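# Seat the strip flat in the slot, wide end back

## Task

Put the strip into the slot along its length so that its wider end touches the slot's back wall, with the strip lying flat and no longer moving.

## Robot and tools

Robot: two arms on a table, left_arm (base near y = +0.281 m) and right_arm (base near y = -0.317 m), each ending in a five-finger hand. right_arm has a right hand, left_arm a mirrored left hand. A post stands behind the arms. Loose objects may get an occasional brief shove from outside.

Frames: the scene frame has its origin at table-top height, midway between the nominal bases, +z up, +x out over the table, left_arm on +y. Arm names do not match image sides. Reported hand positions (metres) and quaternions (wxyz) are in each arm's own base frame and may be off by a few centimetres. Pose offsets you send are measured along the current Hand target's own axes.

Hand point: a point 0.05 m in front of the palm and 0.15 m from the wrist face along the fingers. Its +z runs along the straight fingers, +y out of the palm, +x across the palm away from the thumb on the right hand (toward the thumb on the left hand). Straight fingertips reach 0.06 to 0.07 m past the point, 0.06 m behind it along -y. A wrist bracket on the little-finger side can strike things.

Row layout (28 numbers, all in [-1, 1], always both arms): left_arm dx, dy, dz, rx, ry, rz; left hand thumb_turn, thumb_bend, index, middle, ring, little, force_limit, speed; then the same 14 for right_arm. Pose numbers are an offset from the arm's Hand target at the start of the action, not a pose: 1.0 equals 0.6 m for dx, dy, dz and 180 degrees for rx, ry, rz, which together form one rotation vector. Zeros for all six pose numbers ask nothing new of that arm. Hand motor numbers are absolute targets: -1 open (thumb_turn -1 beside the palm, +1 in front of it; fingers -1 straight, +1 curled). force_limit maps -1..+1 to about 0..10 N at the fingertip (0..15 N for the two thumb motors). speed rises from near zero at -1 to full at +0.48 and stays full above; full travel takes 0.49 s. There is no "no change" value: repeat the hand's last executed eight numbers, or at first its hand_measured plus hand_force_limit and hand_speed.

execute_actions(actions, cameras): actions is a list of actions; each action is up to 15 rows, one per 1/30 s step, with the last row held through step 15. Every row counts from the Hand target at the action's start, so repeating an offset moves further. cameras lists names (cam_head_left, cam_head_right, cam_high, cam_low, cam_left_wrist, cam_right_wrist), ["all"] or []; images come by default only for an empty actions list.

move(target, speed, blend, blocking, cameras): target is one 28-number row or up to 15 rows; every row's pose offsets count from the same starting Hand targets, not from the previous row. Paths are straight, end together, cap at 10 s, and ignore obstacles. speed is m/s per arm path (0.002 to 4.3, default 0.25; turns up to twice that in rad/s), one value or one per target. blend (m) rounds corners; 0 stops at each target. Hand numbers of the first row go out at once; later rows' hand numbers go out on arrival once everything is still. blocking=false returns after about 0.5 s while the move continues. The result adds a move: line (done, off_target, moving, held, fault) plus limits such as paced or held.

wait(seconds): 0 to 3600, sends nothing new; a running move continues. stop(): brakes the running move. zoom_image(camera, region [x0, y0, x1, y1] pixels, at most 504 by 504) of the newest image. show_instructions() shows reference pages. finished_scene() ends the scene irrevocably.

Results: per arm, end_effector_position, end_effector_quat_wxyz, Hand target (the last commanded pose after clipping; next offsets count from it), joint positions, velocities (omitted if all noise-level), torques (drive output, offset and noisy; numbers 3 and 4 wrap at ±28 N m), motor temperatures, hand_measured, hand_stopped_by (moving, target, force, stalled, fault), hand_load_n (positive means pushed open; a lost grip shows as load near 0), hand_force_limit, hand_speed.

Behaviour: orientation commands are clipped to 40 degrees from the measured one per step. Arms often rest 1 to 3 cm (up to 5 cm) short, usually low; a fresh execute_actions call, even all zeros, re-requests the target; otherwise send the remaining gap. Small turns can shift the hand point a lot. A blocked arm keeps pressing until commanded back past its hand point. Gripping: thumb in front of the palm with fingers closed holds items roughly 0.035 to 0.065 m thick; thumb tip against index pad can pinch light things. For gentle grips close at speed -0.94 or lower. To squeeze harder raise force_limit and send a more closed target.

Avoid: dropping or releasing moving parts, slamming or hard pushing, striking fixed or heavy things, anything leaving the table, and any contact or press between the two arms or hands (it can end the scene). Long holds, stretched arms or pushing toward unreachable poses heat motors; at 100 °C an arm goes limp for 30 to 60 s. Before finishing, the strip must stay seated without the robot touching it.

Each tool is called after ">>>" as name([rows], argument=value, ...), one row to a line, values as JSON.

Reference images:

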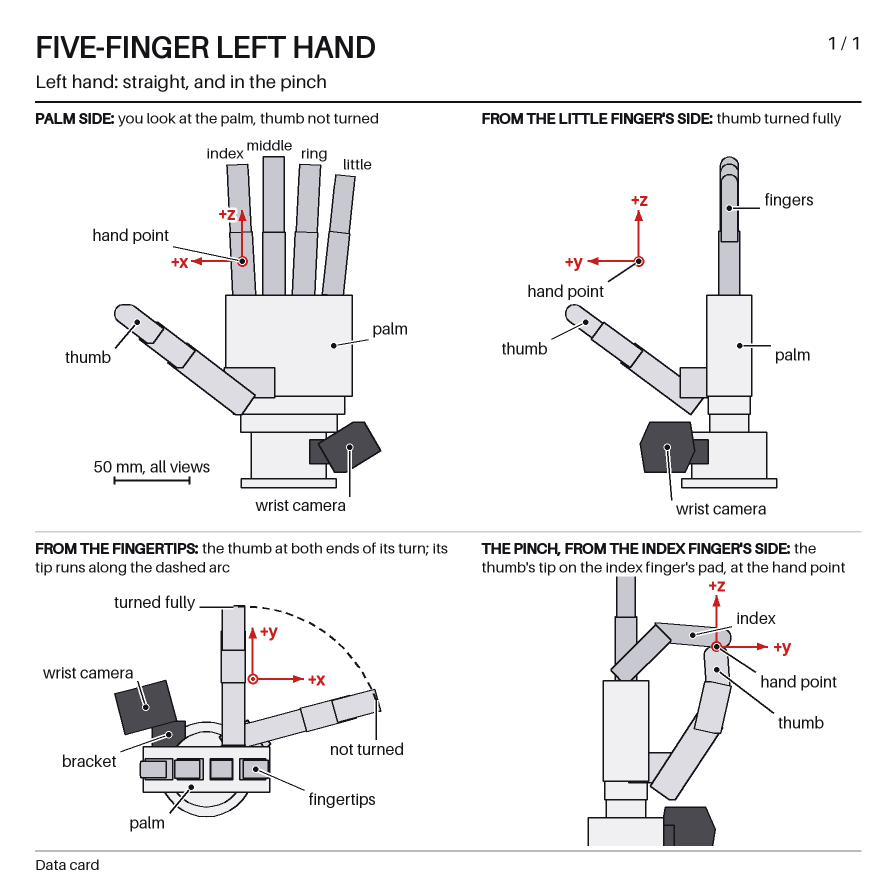

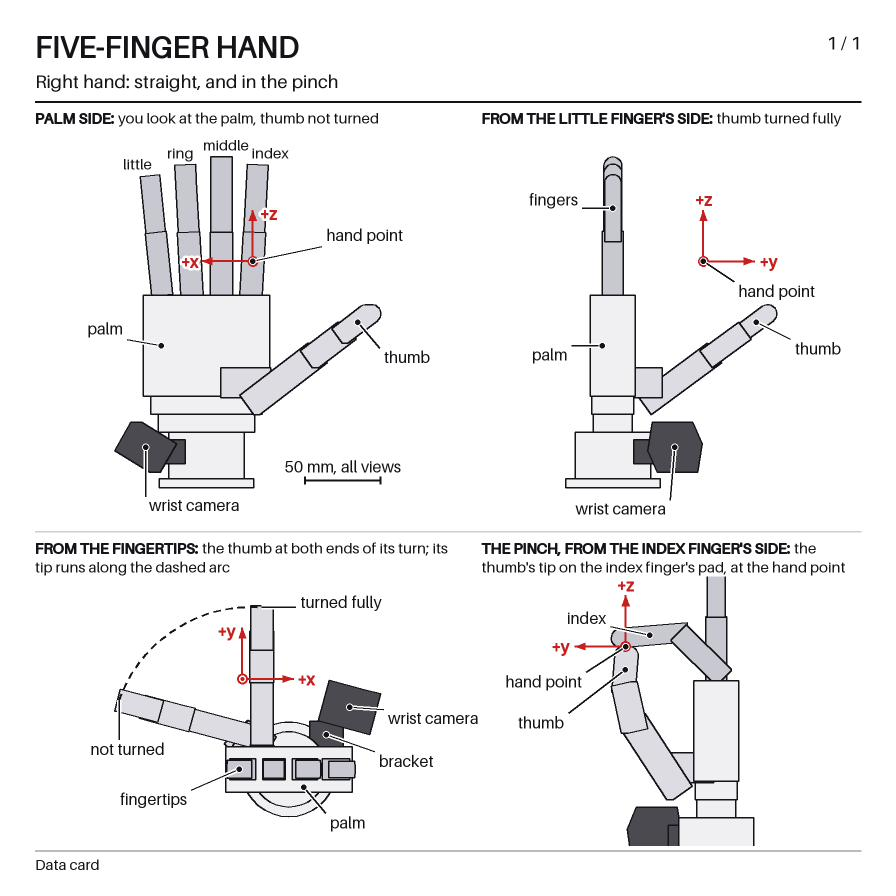

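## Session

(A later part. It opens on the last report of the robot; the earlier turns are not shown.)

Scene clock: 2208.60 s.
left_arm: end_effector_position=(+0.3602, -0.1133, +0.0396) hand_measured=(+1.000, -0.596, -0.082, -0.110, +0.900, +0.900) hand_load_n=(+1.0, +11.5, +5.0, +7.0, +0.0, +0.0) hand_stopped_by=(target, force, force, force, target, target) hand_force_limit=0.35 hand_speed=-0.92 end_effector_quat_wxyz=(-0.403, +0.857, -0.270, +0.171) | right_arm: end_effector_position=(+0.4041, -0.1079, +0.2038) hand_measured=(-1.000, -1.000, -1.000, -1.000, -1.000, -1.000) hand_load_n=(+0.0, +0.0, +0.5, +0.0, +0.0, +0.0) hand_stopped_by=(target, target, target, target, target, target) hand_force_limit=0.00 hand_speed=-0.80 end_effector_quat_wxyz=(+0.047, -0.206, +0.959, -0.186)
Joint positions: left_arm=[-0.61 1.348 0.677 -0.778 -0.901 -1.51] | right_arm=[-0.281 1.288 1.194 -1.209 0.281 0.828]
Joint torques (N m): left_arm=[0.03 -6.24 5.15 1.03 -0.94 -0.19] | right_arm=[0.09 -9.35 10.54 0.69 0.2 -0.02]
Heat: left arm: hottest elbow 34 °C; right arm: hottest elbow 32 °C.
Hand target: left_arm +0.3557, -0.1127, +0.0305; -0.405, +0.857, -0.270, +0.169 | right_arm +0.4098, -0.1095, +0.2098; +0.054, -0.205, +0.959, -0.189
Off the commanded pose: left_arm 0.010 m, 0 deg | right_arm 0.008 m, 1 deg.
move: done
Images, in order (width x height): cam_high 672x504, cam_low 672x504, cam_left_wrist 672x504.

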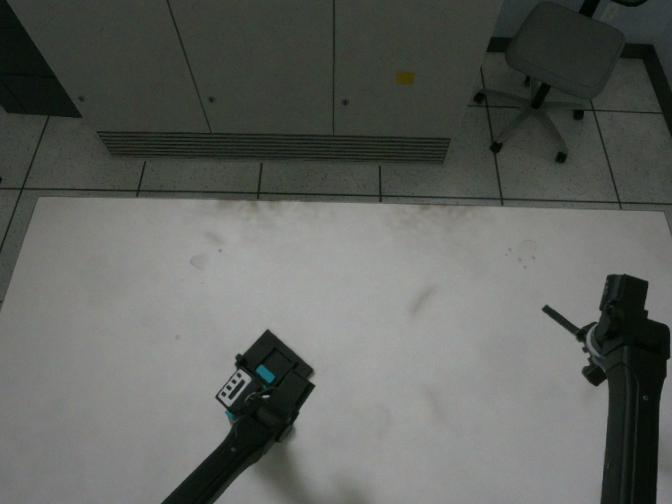

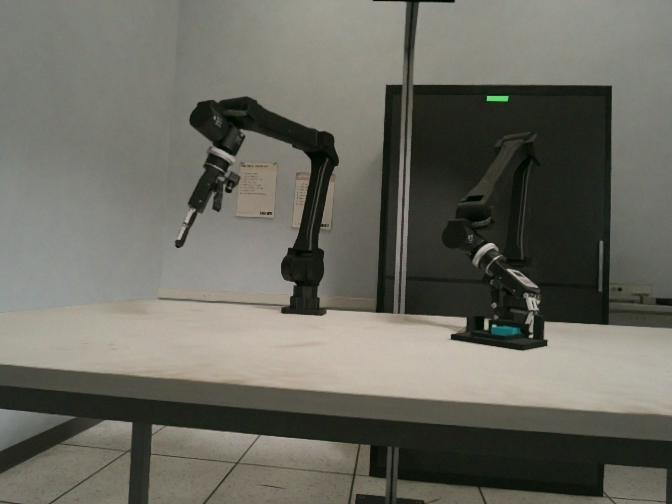

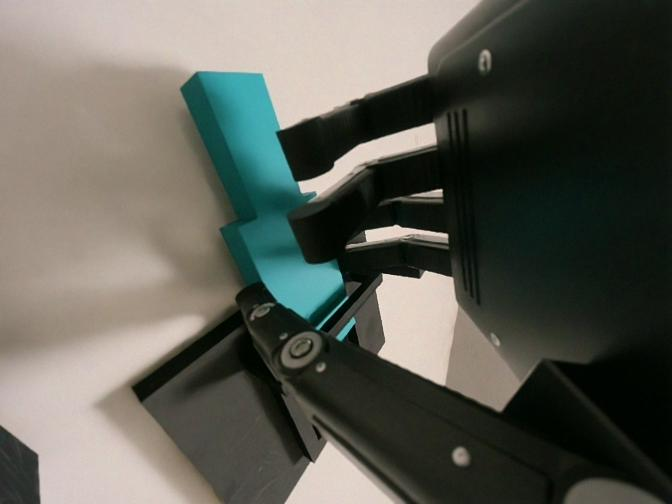

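>>> zoom_image(camera="cam_left_wrist", region=[150, 50, 290, 190])

>>> zoom_image(camera="cam_left_wrist", region=[300, 220, 440, 360])

>>> zoom_image(camera="cam_low", region=[505, 300, 555, 350])

Scaled by 3.600 from the camera's image (finer frame: 960x720).

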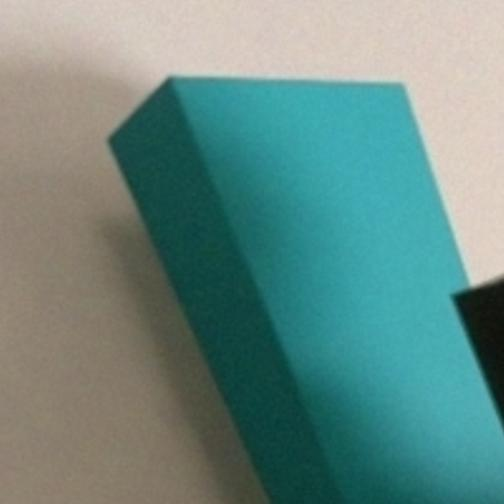

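Scaled by 3.600 from the camera's image (finer frame: 960x720).

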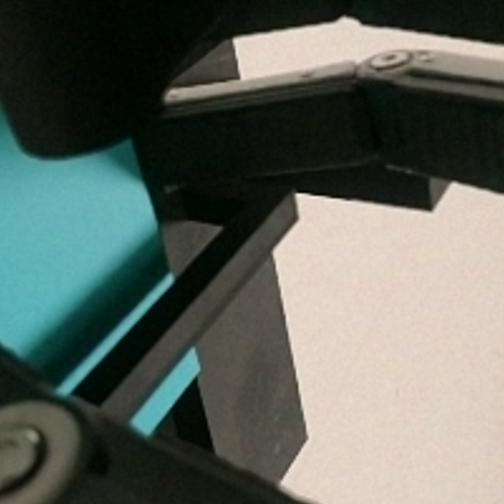

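Scaled by 10.080 from the camera's image (finer frame: 960x720).

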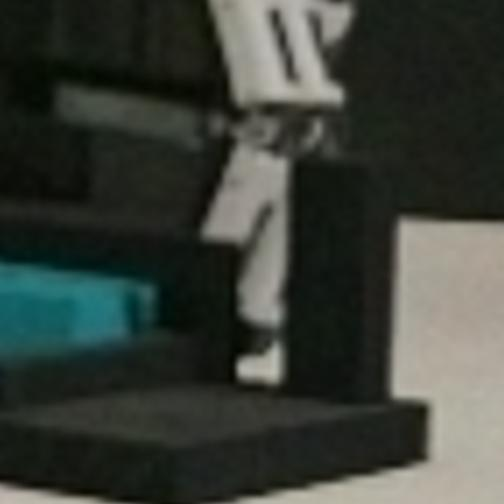

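>>> move(target=[0.0008,-0.0092,-0.0072,0,0.0161,-0.0206,1,-0.3,0.35,0.3,0.9,0.9,0.35,-0.92,0,0,0,0,0,0,-1,-1,-1,-1,-1,-1,0,-0.8], speed=0.03, cameras=["cam_left_wrist","cam_high","cam_low"])

>>> zoom_image(camera="cam_low", region=[470, 295, 560, 355])

>>> zoom_image(camera="cam_left_wrist", region=[120, 50, 460, 400])

>>> zoom_image(camera="cam_high", region=[220, 325, 310, 415])

Scene clock: 2282.50 s.
left_arm: end_effector_position=(+0.3590, -0.1119, +0.0392) hand_measured=(+1.000, -0.596, -0.082, -0.110, +0.900, +0.900) hand_load_n=(+1.5, +12.0, +5.5, +6.5, +0.5, +0.0) hand_stopped_by=(target, force, force, force, target, target) hand_force_limit=0.35 hand_speed=-0.92 end_effector_quat_wxyz=(-0.396, +0.860, -0.255, +0.198) | right_arm: end_effector_position=(+0.4041, -0.1079, +0.2038) hand_measured=(-1.000, -1.000, -1.000, -1.000, -1.000, -1.000) hand_load_n=(+0.0, +0.0, +0.0, +0.0, +0.0, +0.0) hand_stopped_by=(target, target, target, target, target, target) hand_force_limit=0.00 hand_speed=-0.80 end_effector_quat_wxyz=(+0.047, -0.206, +0.959, -0.186)
Joint positions: left_arm=[-0.61 1.313 0.629 -0.703 -0.904 -1.514] | right_arm=[-0.281 1.288 1.194 -1.209 0.281 0.828]
Joint torques (N m): left_arm=[0.21 -7.41 5.26 1.05 -0.72 -0.13] | right_arm=[0.09 -9.47 10.52 0.68 0.2 -0.01]
Motor temperatures (°C): left_arm=[23 24 31 23 25 21] | right_arm=[23 23 32 22 23 19]
Heat: left arm: hottest elbow 31 °C; right arm: hottest elbow 32 °C.
Hand target: left_arm +0.3556, -0.1127, +0.0374; -0.392, +0.861, -0.253, +0.203 | right_arm +0.4098, -0.1095, +0.2098; +0.054, -0.205, +0.959, -0.189
Off the commanded pose: left_arm 0.004 m, 1 deg | right_arm 0.008 m, 1 deg.
move: done
Images, in order (width x height): cam_high 672x504, cam_low 672x504, cam_left_wrist 672x504.

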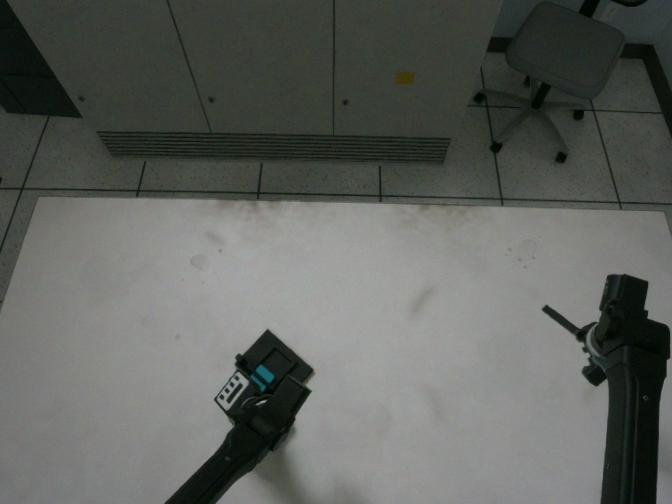

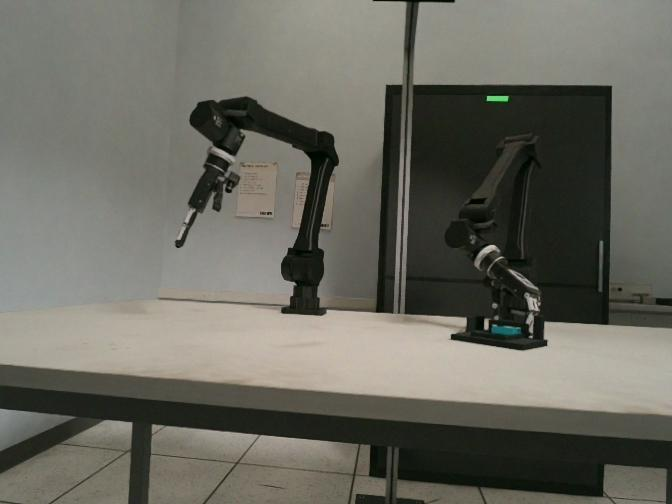

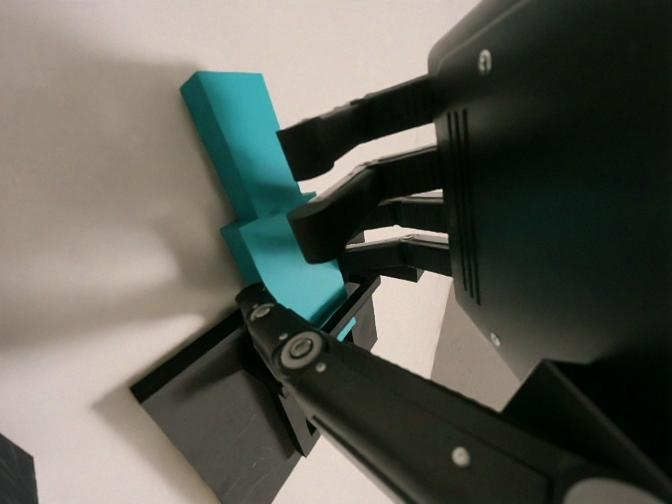

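Scaled by 5.600 from the camera's image (finer frame: 960x720).

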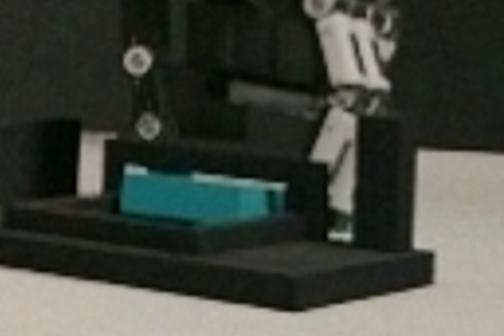

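Scaled by 1.440 from the camera's image (finer frame: 960x720).

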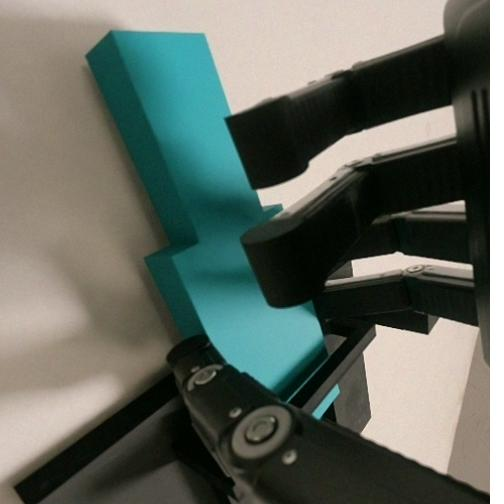

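Scaled by 5.600 from the camera's image (finer frame: 960x720).

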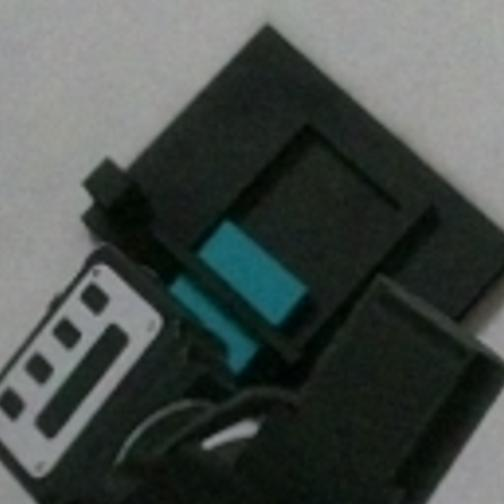

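>>> move(target=[-0.0009,0.0049,0.004,0,0,0,1,-0.3,0.35,0.3,0.9,0.9,0.35,-0.92,0,0,0,0,0,0,-1,-1,-1,-1,-1,-1,0,-0.8], speed=0.03, cameras=["cam_left_wrist","cam_low"])

>>> zoom_image(camera="cam_low", region=[470, 295, 560, 355])

>>> zoom_image(camera="cam_left_wrist", region=[150, 50, 290, 190])

Scene clock: 2306.60 s.
left_arm: end_effector_position=(+0.3598, -0.1124, +0.0389) hand_measured=(+1.000, -0.596, -0.082, -0.110, +0.900, +0.900) hand_load_n=(+0.0, +11.5, +6.0, +6.5, +0.0, +0.0) hand_stopped_by=(target, force, force, force, target, target) hand_force_limit=0.35 hand_speed=-0.92 end_effector_quat_wxyz=(-0.395, +0.860, -0.254, +0.201) | right_arm: end_effector_position=(+0.4041, -0.1079, +0.2038) hand_measured=(-1.000, -1.000, -1.000, -1.000, -1.000, -1.000) hand_load_n=(+0.0, -0.5, +0.0, +0.0, +0.0, +0.0) hand_stopped_by=(target, target, target, target, target, target) hand_force_limit=0.00 hand_speed=-0.80 end_effector_quat_wxyz=(+0.047, -0.206, +0.959, -0.186)
Joint positions: left_arm=[-0.61 1.312 0.626 -0.693 -0.904 -1.514] | right_arm=[-0.281 1.288 1.194 -1.209 0.281 0.828]
Joint torques (N m): left_arm=[0.15 -6.77 5.14 1.16 -0.72 -0.13] | right_arm=[0.15 -9.35 10.55 0.7 0.2 -0.01]
Heat: left arm: hottest elbow 31 °C; right arm: hottest elbow 32 °C.
Hand target: left_arm +0.3557, -0.1127, +0.0337; -0.392, +0.861, -0.253, +0.203 | right_arm +0.4098, -0.1095, +0.2098; +0.054, -0.205, +0.959, -0.189
Off the commanded pose: left_arm 0.007 m, 0 deg | right_arm 0.008 m, 1 deg.
move: done
Images, in order (width x height): cam_low 672x504, cam_left_wrist 672x504.

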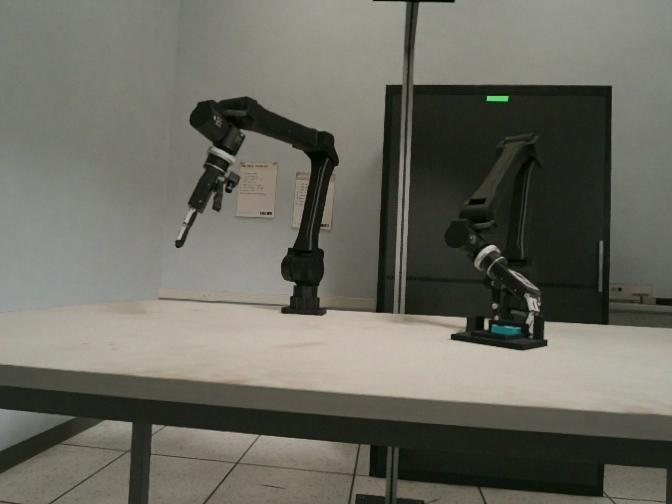

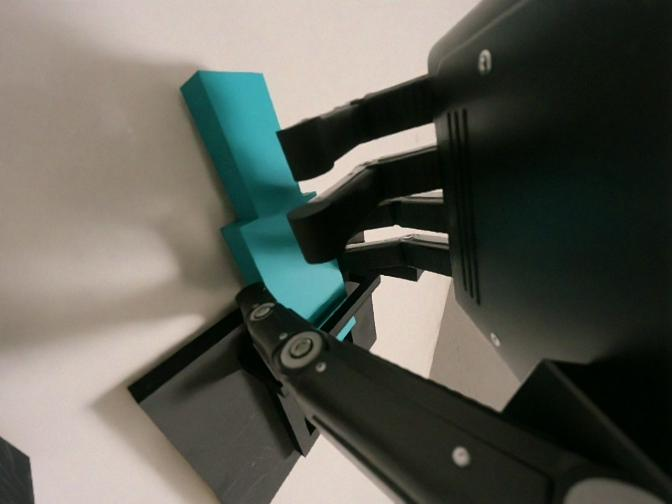

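Scaled by 5.600 from the camera's image (finer frame: 960x720).

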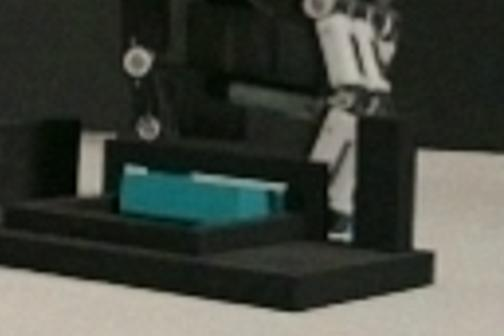

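Scaled by 3.600 from the camera's image (finer frame: 960x720).

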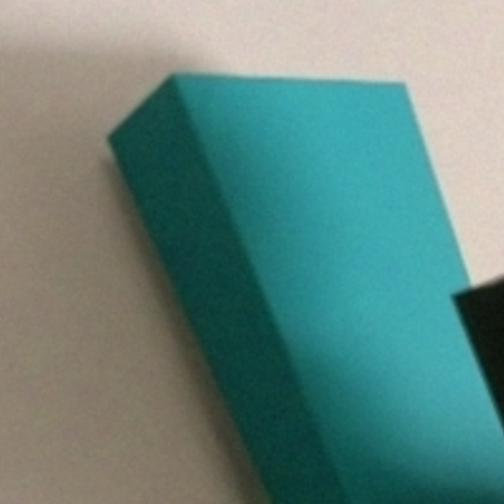

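>>> move(target=[0,-0.004,-0.003,0,0,0,1,-0.7,0.35,0.3,0.9,0.9,0.35,-0.88,0,0,0,0,0,0,-1,-1,-1,-1,-1,-1,0,-0.8], speed=0.03, cameras=["cam_left_wrist","cam_low"])

Scene clock: 2317.53 s.
left_arm: end_effector_position=(+0.3599, -0.1125, +0.0393) hand_measured=(+1.000, -0.700, -0.082, -0.110, +0.900, +0.900) hand_load_n=(+0.0, +0.0, +0.0, +0.5, +0.0, +0.0) hand_stopped_by=(target, target, force, force, target, target) hand_force_limit=0.35 hand_speed=-0.88 end_effector_quat_wxyz=(-0.395, +0.860, -0.253, +0.202) | right_arm: end_effector_position=(+0.4041, -0.1079, +0.2038) hand_measured=(-1.000, -1.000, -1.000, -1.000, -1.000, -1.000) hand_load_n=(+0.0, +0.0, +0.0, +0.0, +0.0, +0.0) hand_stopped_by=(target, target, target, target, target, target) hand_force_limit=0.00 hand_speed=-0.80 end_effector_quat_wxyz=(+0.047, -0.206, +0.959, -0.186)
Joint positions: left_arm=[-0.61 1.311 0.626 -0.693 -0.904 -1.514] | right_arm=[-0.281 1.288 1.194 -1.209 0.281 0.828]
Joint torques (N m): left_arm=[0.21 -7.24 5.33 0.81 -0.71 -0.12] | right_arm=[0.15 -9.41 10.52 0.69 0.2 -0.01]
Heat: left arm: hottest elbow 31 °C; right arm: hottest elbow 32 °C.
Hand target: left_arm +0.3554, -0.1123, +0.0367; -0.392, +0.861, -0.253, +0.203 | right_arm +0.4098, -0.1095, +0.2098; +0.054, -0.205, +0.959, -0.189
Off the commanded pose: left_arm 0.005 m, 0 deg | right_arm 0.008 m, 1 deg.
move: done
Images, in order (width x height): cam_low 672x504, cam_left_wrist 672x504.

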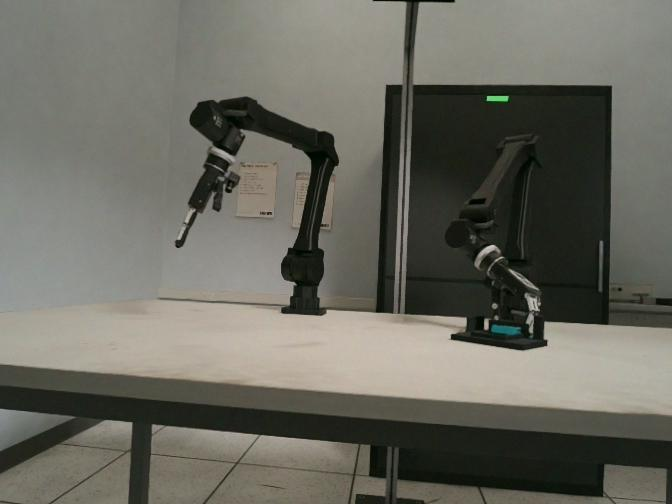

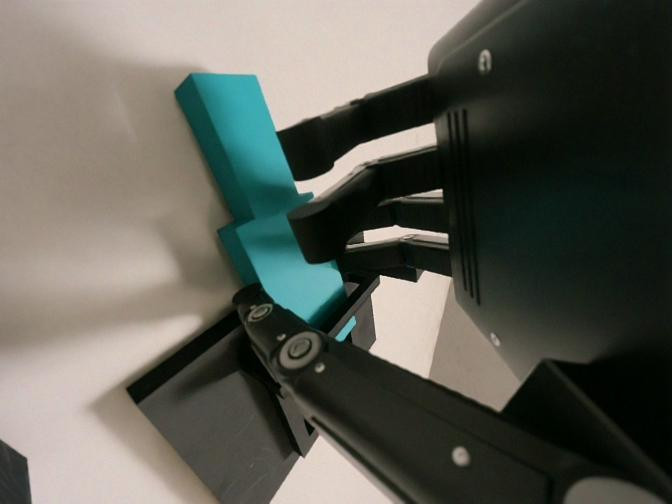

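>>> move([
  [0,0,0,0,0,0,1,-0.9,-0.16,-0.18,0.9,0.9,0.35,-0.88,0,0,0,0,0,0,-1,-1,-1,-1,-1,-1,0,-0.8],
  [0.0113,-0.0583,-0.0458,0,0,0,1,-0.9,-0.16,-0.18,0.9,0.9,0.35,-0.88,0,0,0,0,0,0,-1,-1,-1,-1,-1,-1,0,-0.8],
], speed=0.04, cameras=["cam_high","cam_low","cam_left_wrist"])

Scene clock: 2379.03 s.
left_arm: end_effector_position=(+0.3381, -0.0972, +0.0602) hand_measured=(+1.000, -0.900, -0.160, -0.180, +0.900, +0.900) hand_load_n=(+0.0, +0.0, +0.0, +0.0, +0.0, +0.0) hand_stopped_by=(target, target, target, target, target, target) hand_force_limit=0.35 hand_speed=-0.88 end_effector_quat_wxyz=(-0.402, +0.858, -0.264, +0.180) | right_arm: end_effector_position=(+0.4041, -0.1079, +0.2038) hand_measured=(-1.000, -1.000, -1.000, -1.000, -1.000, -1.000) hand_load_n=(+0.0, +0.0, +0.0, +0.0, +0.0, -0.5) hand_stopped_by=(target, target, target, target, target, target) hand_force_limit=0.00 hand_speed=-0.80 end_effector_quat_wxyz=(+0.047, -0.206, +0.959, -0.186)
Joint positions: left_arm=[-0.61 1.217 0.626 -0.839 -0.904 -1.514] | right_arm=[-0.281 1.288 1.194 -1.209 0.281 0.828]
Joint torques (N m): left_arm=[0.21 -6.42 10.14 0.12 -0.7 -0.11] | right_arm=[0.15 -9.35 10.52 0.65 0.2 -0.01]
Heat: left arm: hottest elbow 30 °C; right arm: hottest elbow 32 °C.
Hand target: left_arm +0.3553, -0.1123, +0.0815; -0.392, +0.861, -0.253, +0.203 | right_arm +0.4098, -0.1095, +0.2098; +0.054, -0.205, +0.959, -0.189
Off the commanded pose: left_arm 0.031 m, 3 deg | right_arm 0.008 m, 1 deg.
move: off_target (left_arm)

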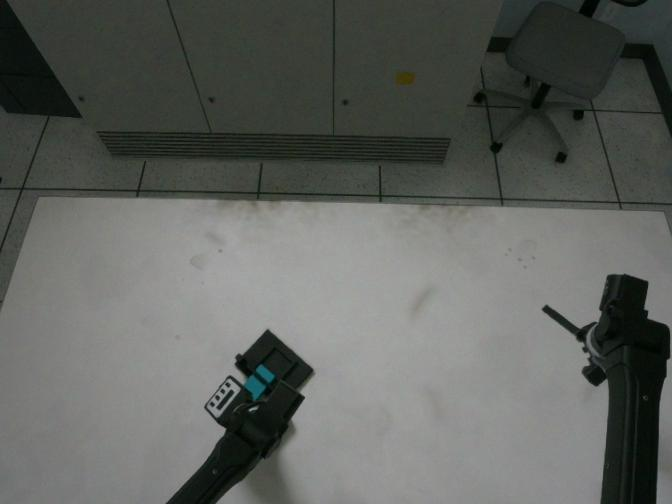

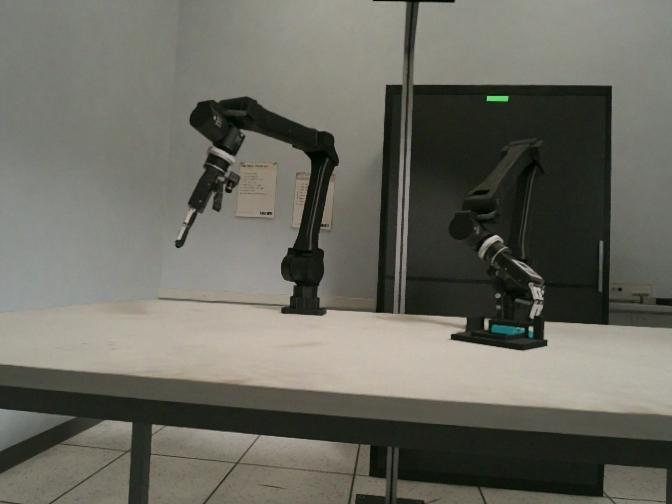

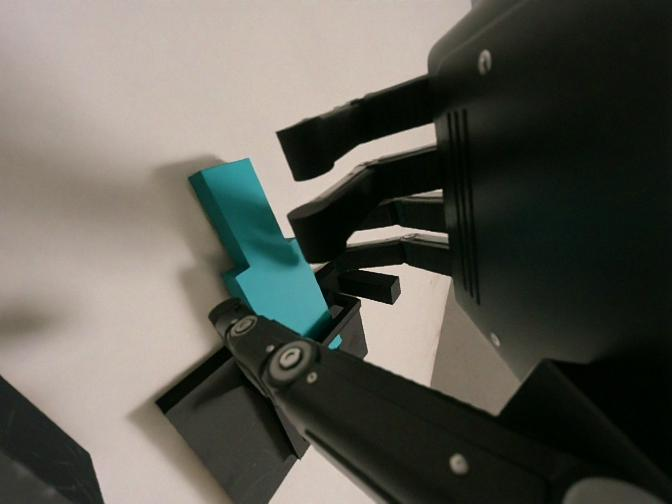

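>>> zoom_image(camera="cam_high", region=[190, 320, 330, 430])

>>> zoom_image(camera="cam_low", region=[430, 265, 570, 360])

Scaled by 3.600 from the camera's image (finer frame: 960x720).

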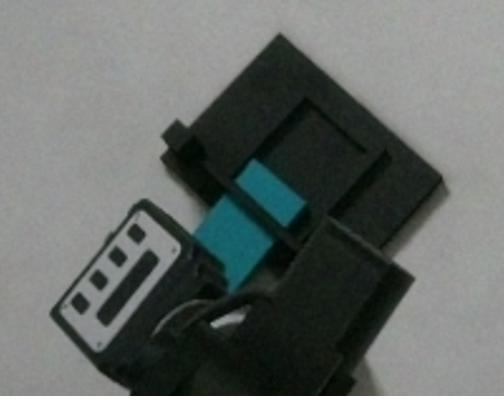

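Scaled by 3.600 from the camera's image (finer frame: 960x720).

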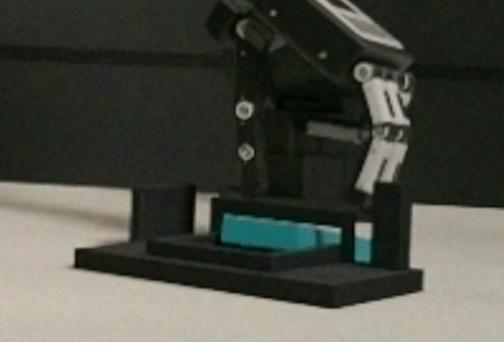

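>>> zoom_image(camera="cam_high", region=[230, 325, 320, 395])

>>> zoom_image(camera="cam_low", region=[470, 305, 560, 355])

Scaled by 5.600 from the camera's image (finer frame: 960x720).

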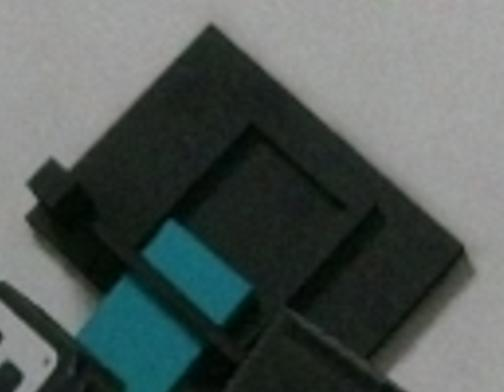

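Scaled by 5.600 from the camera's image (finer frame: 960x720).

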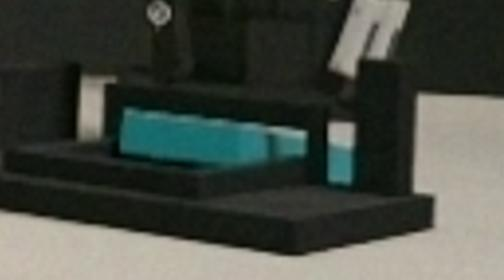

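>>> move(target=[-0.0969,-0.0003,0.0077,0,0,0,1,-0.9,-0.16,-0.18,0.9,0.9,0.35,-0.88,0,0,0,0,0,0,-1,-1,-1,-1,-1,-1,0,-0.8], speed=0.06, cameras=["cam_high","cam_low","cam_left_wrist"])

Scene clock: 2464.60 s.
left_arm: end_effector_position=(+0.3162, -0.0802, +0.0747) hand_measured=(+1.000, -0.900, -0.160, -0.180, +0.900, +0.900) hand_load_n=(+0.0, +0.0, +0.0, +0.0, +0.0, +0.0) hand_stopped_by=(target, target, target, target, target, target) hand_force_limit=0.35 hand_speed=-0.88 end_effector_quat_wxyz=(-0.391, +0.861, -0.249, +0.210) | right_arm: end_effector_position=(+0.4041, -0.1079, +0.2038) hand_measured=(-1.000, -1.000, -1.000, -1.000, -1.000, -1.000) hand_load_n=(-0.5, +0.0, +0.5, +0.0, +0.5, +0.0) hand_stopped_by=(target, target, target, target, target, target) hand_force_limit=0.00 hand_speed=-0.80 end_effector_quat_wxyz=(+0.047, -0.206, +0.959, -0.186)
Joint positions: left_arm=[-0.603 1.054 0.542 -0.839 -0.901 -1.505] | right_arm=[-0.281 1.288 1.194 -1.209 0.281 0.828]
Joint torques (N m): left_arm=[1.32 -4.72 6.2 0.81 -0.66 0.21] | right_arm=[0.09 -9.35 10.55 0.68 0.2 -0.01]
Heat: left arm: hottest elbow 35 °C; right arm: hottest elbow 32 °C.
Hand target: left_arm +0.3120, -0.0751, +0.0702; -0.392, +0.861, -0.253, +0.203 | right_arm +0.4098, -0.1095, +0.2098; +0.054, -0.205, +0.959, -0.189
Off the commanded pose: left_arm 0.008 m, 1 deg | right_arm 0.008 m, 1 deg.
move: done

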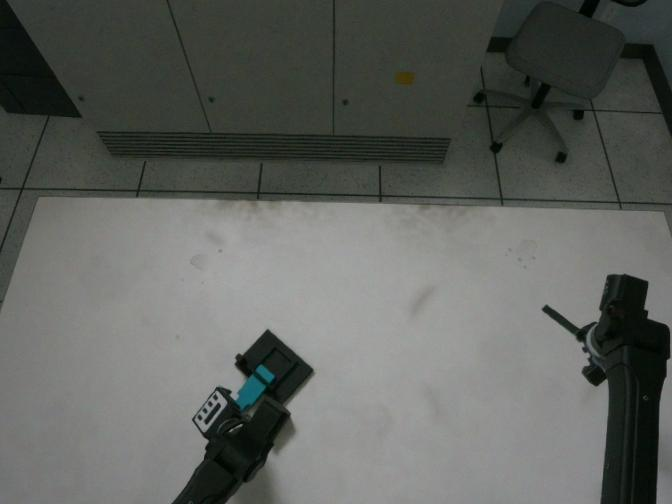

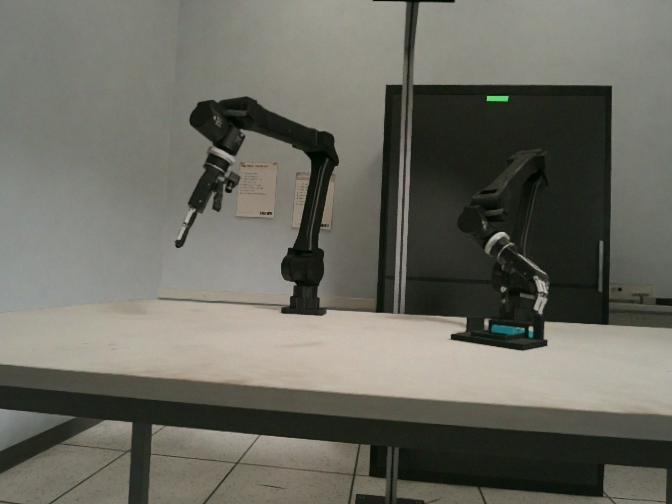

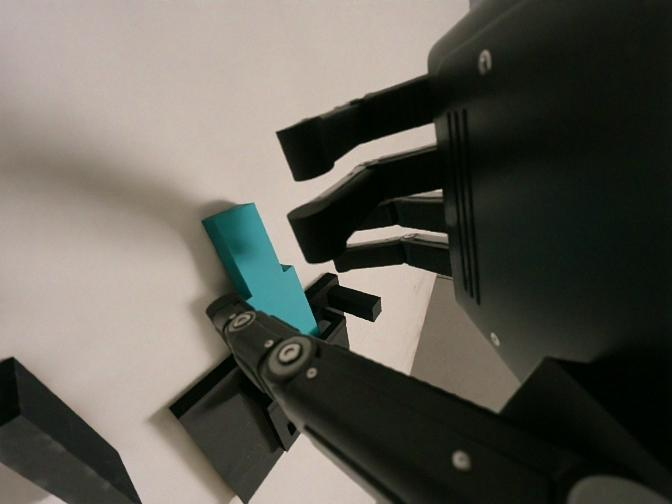

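>>> move(target=[-0.0070,0.0355,0.0295,0,0,0,1,-0.9,-0.16,-0.18,0.9,0.9,0.35,-0.88,0,0,0,0,0,0,-1,-1,-1,-1,-1,-1,0,-0.8], speed=0.05, cameras=["cam_high","cam_low","cam_left_wrist"])

Scene clock: 2474.10 s.
left_arm: end_effector_position=(+0.3160, -0.0794, +0.0500) hand_measured=(+1.000, -0.900, -0.160, -0.180, +0.900, +0.900) hand_load_n=(+0.0, +0.0, +0.5, +0.0, +0.0, +0.0) hand_stopped_by=(target, target, target, target, target, target) hand_force_limit=0.35 hand_speed=-0.88 end_effector_quat_wxyz=(-0.390, +0.861, -0.247, +0.213) | right_arm: end_effector_position=(+0.4041, -0.1079, +0.2038) hand_measured=(-1.000, -1.000, -1.000, -1.000, -1.000, -1.000) hand_load_n=(+0.0, +0.0, +0.0, +0.0, +0.0, +0.0) hand_stopped_by=(target, target, target, target, target, target) hand_force_limit=0.00 hand_speed=-0.80 end_effector_quat_wxyz=(+0.047, -0.206, +0.959, -0.186)
Joint positions: left_arm=[-0.6 1.1 0.493 -0.734 -0.9 -1.5] | right_arm=[-0.281 1.288 1.194 -1.209 0.281 0.828]
Joint torques (N m): left_arm=[1.38 -3.78 5.78 1.1 -0.67 0.13] | right_arm=[0.09 -9.41 10.54 0.69 0.2 -0.01]
Heat: left arm: hottest elbow 34 °C; right arm: hottest elbow 32 °C.
Hand target: left_arm +0.3125, -0.0745, +0.0421; -0.392, +0.861, -0.253, +0.203 | right_arm +0.4098, -0.1095, +0.2098; +0.054, -0.205, +0.959, -0.189
Off the commanded pose: left_arm 0.010 m, 1 deg | right_arm 0.008 m, 1 deg.
move: done

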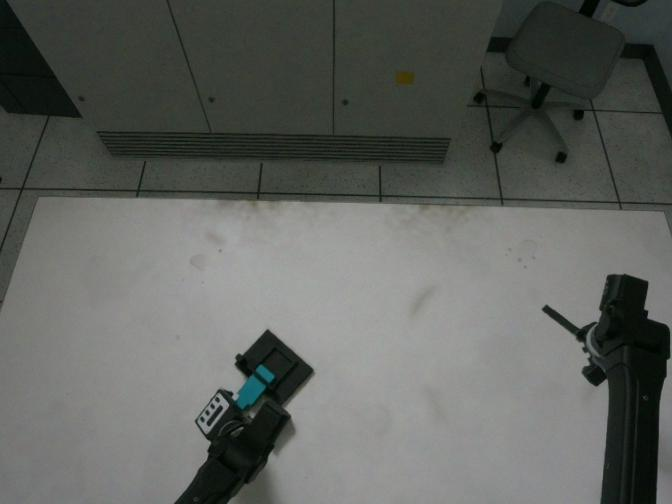

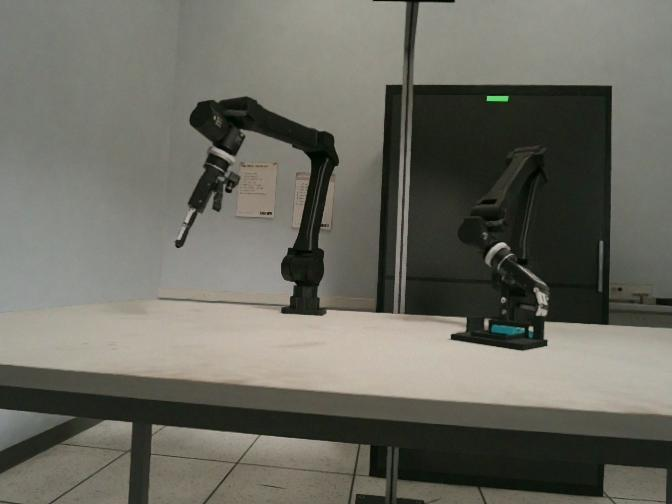

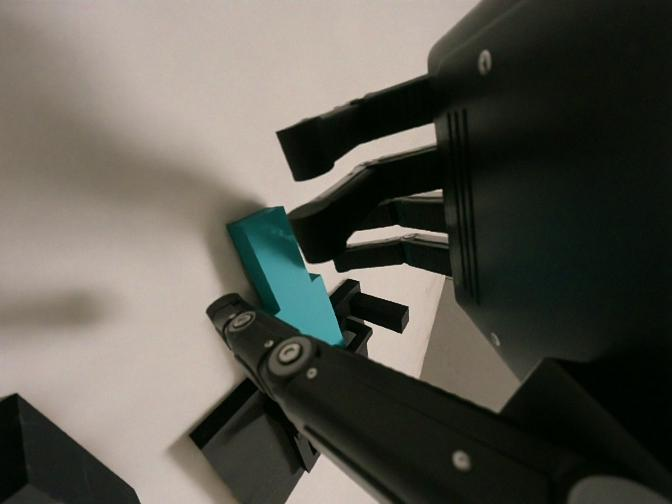

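>>> zoom_image(camera="cam_left_wrist", region=[180, 160, 420, 380])

>>> zoom_image(camera="cam_high", region=[190, 325, 320, 435])

Scaled by 2.100 from the camera's image (finer frame: 960x720).

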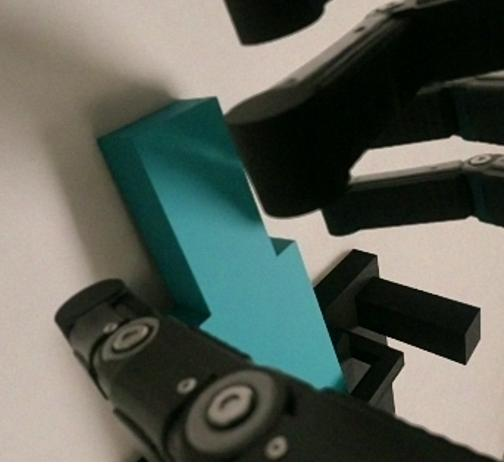

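Scaled by 3.877 from the camera's image (finer frame: 960x720).

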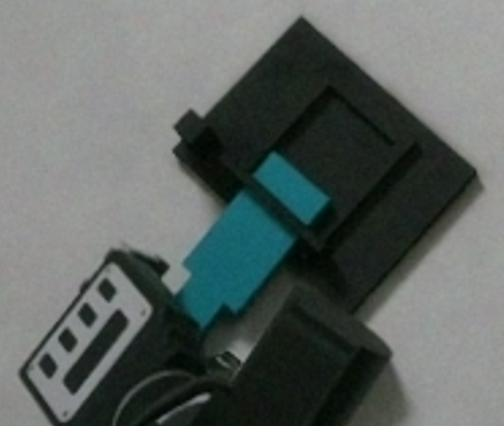

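>>> move(target=[-0.0076,0.0133,0.0139,0,0,0,1,-0.9,-0.16,-0.18,0.9,0.9,0.35,-0.88,0,0,0,0,0,0,-1,-1,-1,-1,-1,-1,0,-0.8], speed=0.04, cameras=["cam_left_wrist"])

Scene clock: 2561.90 s.
left_arm: end_effector_position=(+0.3150, -0.0765, +0.0380) hand_measured=(+1.000, -0.900, -0.160, -0.180, +0.900, +0.900) hand_load_n=(+0.0, +0.0, +0.0, +0.0, +0.0, +0.0) hand_stopped_by=(target, target, target, target, target, target) hand_force_limit=0.35 hand_speed=-0.88 end_effector_quat_wxyz=(-0.390, +0.861, -0.247, +0.213) | right_arm: end_effector_position=(+0.4041, -0.1079, +0.2038) hand_measured=(-1.000, -1.000, -1.000, -1.000, -1.000, -1.000) hand_load_n=(+0.0, +0.0, +0.0, +0.0, +0.0, +0.0) hand_stopped_by=(target, target, target, target, target, target) hand_force_limit=0.00 hand_speed=-0.80 end_effector_quat_wxyz=(+0.047, -0.206, +0.959, -0.186)
Joint positions: left_arm=[-0.593 1.119 0.466 -0.678 -0.898 -1.488] | right_arm=[-0.281 1.288 1.194 -1.209 0.281 0.828]
Joint torques (N m): left_arm=[1.44 -3.78 5.61 1.06 -0.67 0.15] | right_arm=[0.15 -9.41 10.52 0.7 0.2 -0.01]
Heat: left arm: hottest elbow 31 °C; right arm: hottest elbow 32 °C.
Hand target: left_arm +0.3114, -0.0715, +0.0302; -0.392, +0.861, -0.253, +0.204 | right_arm +0.4098, -0.1095, +0.2098; +0.054, -0.205, +0.959, -0.189
Off the commanded pose: left_arm 0.010 m, 1 deg | right_arm 0.008 m, 1 deg.
move: done

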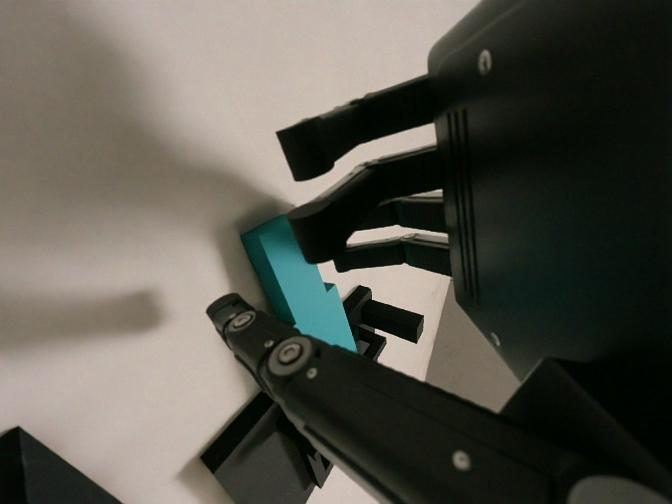

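>>> move(target=[-0.0035,0.0060,0.0067,0,0,0,1,-0.9,-0.16,-0.18,0.9,0.9,0.35,-0.88,0,0,0,0,0,0,-1,-1,-1,-1,-1,-1,0,-0.8], speed=0.03, cameras=["cam_left_wrist"])

Scene clock: 2574.73 s.
left_arm: end_effector_position=(+0.3147, -0.0751, +0.0324) hand_measured=(+1.000, -0.900, -0.160, -0.180, +0.900, +0.900) hand_load_n=(+0.0, +0.0, +0.0, -0.5, +0.0, +0.0) hand_stopped_by=(target, target, target, target, target, target) hand_force_limit=0.35 hand_speed=-0.88 end_effector_quat_wxyz=(-0.390, +0.861, -0.247, +0.213) | right_arm: end_effector_position=(+0.4041, -0.1079, +0.2038) hand_measured=(-1.000, -1.000, -1.000, -1.000, -1.000, -1.000) hand_load_n=(+0.0, +0.0, +0.0, +0.0, +0.5, +0.0) hand_stopped_by=(target, target, target, target, target, target) hand_force_limit=0.00 hand_speed=-0.80 end_effector_quat_wxyz=(+0.047, -0.206, +0.959, -0.186)
Joint positions: left_arm=[-0.588 1.129 0.454 -0.65 -0.897 -1.481] | right_arm=[-0.281 1.288 1.194 -1.209 0.281 0.828]
Joint torques (N m): left_arm=[1.38 -3.72 5.5 1.24 -0.66 0.16] | right_arm=[0.09 -9.41 10.54 0.69 0.2 -0.01]
Heat: left arm: hottest elbow 31 °C; right arm: hottest elbow 32 °C.
Hand target: left_arm +0.3108, -0.0700, +0.0246; -0.392, +0.861, -0.253, +0.203 | right_arm +0.4098, -0.1095, +0.2098; +0.054, -0.205, +0.959, -0.189
Off the commanded pose: left_arm 0.010 m, 1 deg | right_arm 0.008 m, 1 deg.
move: done

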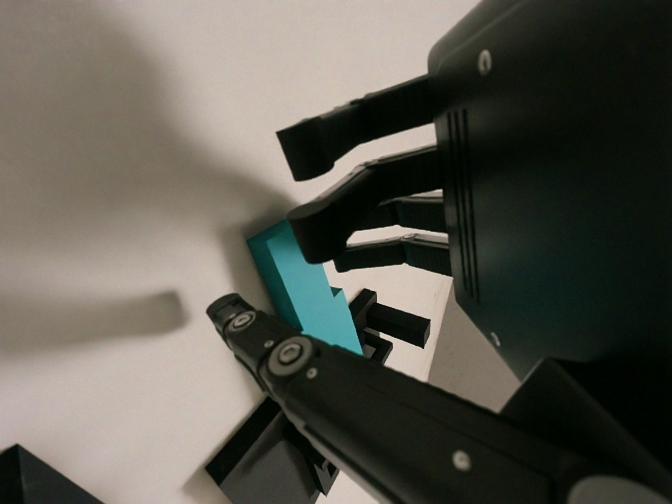

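>>> move(target=[0,0,0,0,0,0,1,-0.6,-0.02,-0.03,0.9,0.9,-0.5,-0.88,0,0,0,0,0,0,-1,-1,-1,-1,-1,-1,0,-0.8], cameras=["cam_left_wrist"])

Scene clock: 2584.17 s.
left_arm: end_effector_position=(+0.3147, -0.0751, +0.0324) hand_measured=(+1.000, -0.600, -0.020, -0.030, +0.900, +0.900) hand_load_n=(+0.0, +0.5, +0.0, +0.0, +0.0, +0.0) hand_stopped_by=(target, target, target, target, target, target) hand_force_limit=-0.50 hand_speed=-0.88 end_effector_quat_wxyz=(-0.390, +0.861, -0.247, +0.213) | right_arm: end_effector_position=(+0.4041, -0.1079, +0.2038) hand_measured=(-1.000, -1.000, -1.000, -1.000, -1.000, -1.000) hand_load_n=(+0.0, -0.5, +0.0, +0.0, +0.0, +0.0) hand_stopped_by=(target, target, target, target, target, target) hand_force_limit=0.00 hand_speed=-0.80 end_effector_quat_wxyz=(+0.047, -0.206, +0.959, -0.186)
Joint positions: left_arm=[-0.588 1.129 0.454 -0.65 -0.897 -1.481] | right_arm=[-0.281 1.288 1.194 -1.209 0.281 0.828]
Joint torques (N m): left_arm=[1.38 -3.72 5.5 1.17 -0.66 0.16] | right_arm=[0.15 -9.41 10.55 0.69 0.19 -0.01]
Heat: left arm: hottest elbow 31 °C; right arm: hottest elbow 32 °C.
Hand target: left_arm +0.3108, -0.0700, +0.0246; -0.392, +0.861, -0.253, +0.203 | right_arm +0.4098, -0.1095, +0.2098; +0.054, -0.205, +0.959, -0.189
Off the commanded pose: left_arm 0.010 m, 1 deg | right_arm 0.008 m, 1 deg.
move: done

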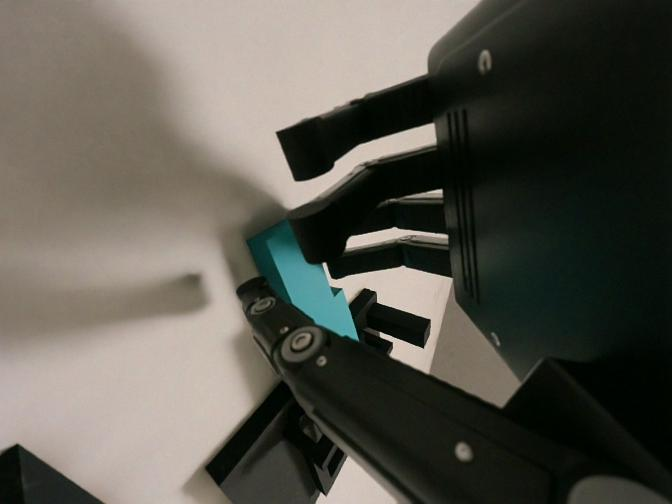

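>>> move(target=[0,0,0,0,0,0,1,-0.6,0.06,0.06,0.9,0.9,-0.7,-0.92,0,0,0,0,0,0,-1,-1,-1,-1,-1,-1,0,-0.8], cameras=["cam_left_wrist"])

Scene clock: 2592.63 s.
left_arm: end_effector_position=(+0.3147, -0.0749, +0.0324) hand_measured=(+1.000, -0.600, +0.060, +0.060, +0.900, +0.900) hand_load_n=(+0.0, +0.0, +0.0, +0.0, +0.0, +0.0) hand_stopped_by=(target, target, target, target, target, target) hand_force_limit=-0.70 hand_speed=-0.92 end_effector_quat_wxyz=(-0.390, +0.861, -0.247, +0.213) | right_arm: end_effector_position=(+0.4041, -0.1079, +0.2038) hand_measured=(-1.000, -1.000, -1.000, -1.000, -1.000, -1.000) hand_load_n=(+0.0, +0.0, +0.0, +0.0, -0.5, +0.0) hand_stopped_by=(target, target, target, target, target, target) hand_force_limit=0.00 hand_speed=-0.80 end_effector_quat_wxyz=(+0.047, -0.206, +0.959, -0.186)
Joint positions: left_arm=[-0.588 1.129 0.454 -0.65 -0.897 -1.481] | right_arm=[-0.281 1.288 1.194 -1.209 0.281 0.828]
Joint torques (N m): left_arm=[1.38 -3.78 5.5 1.18 -0.66 0.15] | right_arm=[0.15 -9.35 10.55 0.69 0.2 -0.02]
Heat: left arm: hottest elbow 31 °C; right arm: hottest elbow 32 °C.
Hand target: left_arm +0.3108, -0.0699, +0.0246; -0.392, +0.861, -0.253, +0.203 | right_arm +0.4098, -0.1095, +0.2098; +0.054, -0.205, +0.959, -0.189
Off the commanded pose: left_arm 0.010 m, 1 deg | right_arm 0.008 m, 1 deg.
move: done

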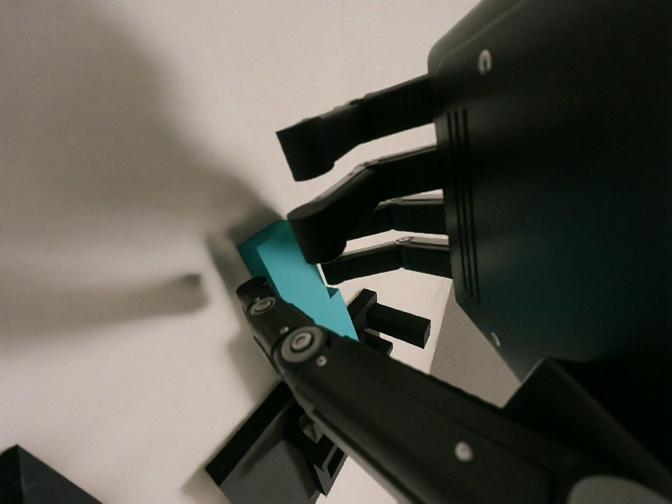

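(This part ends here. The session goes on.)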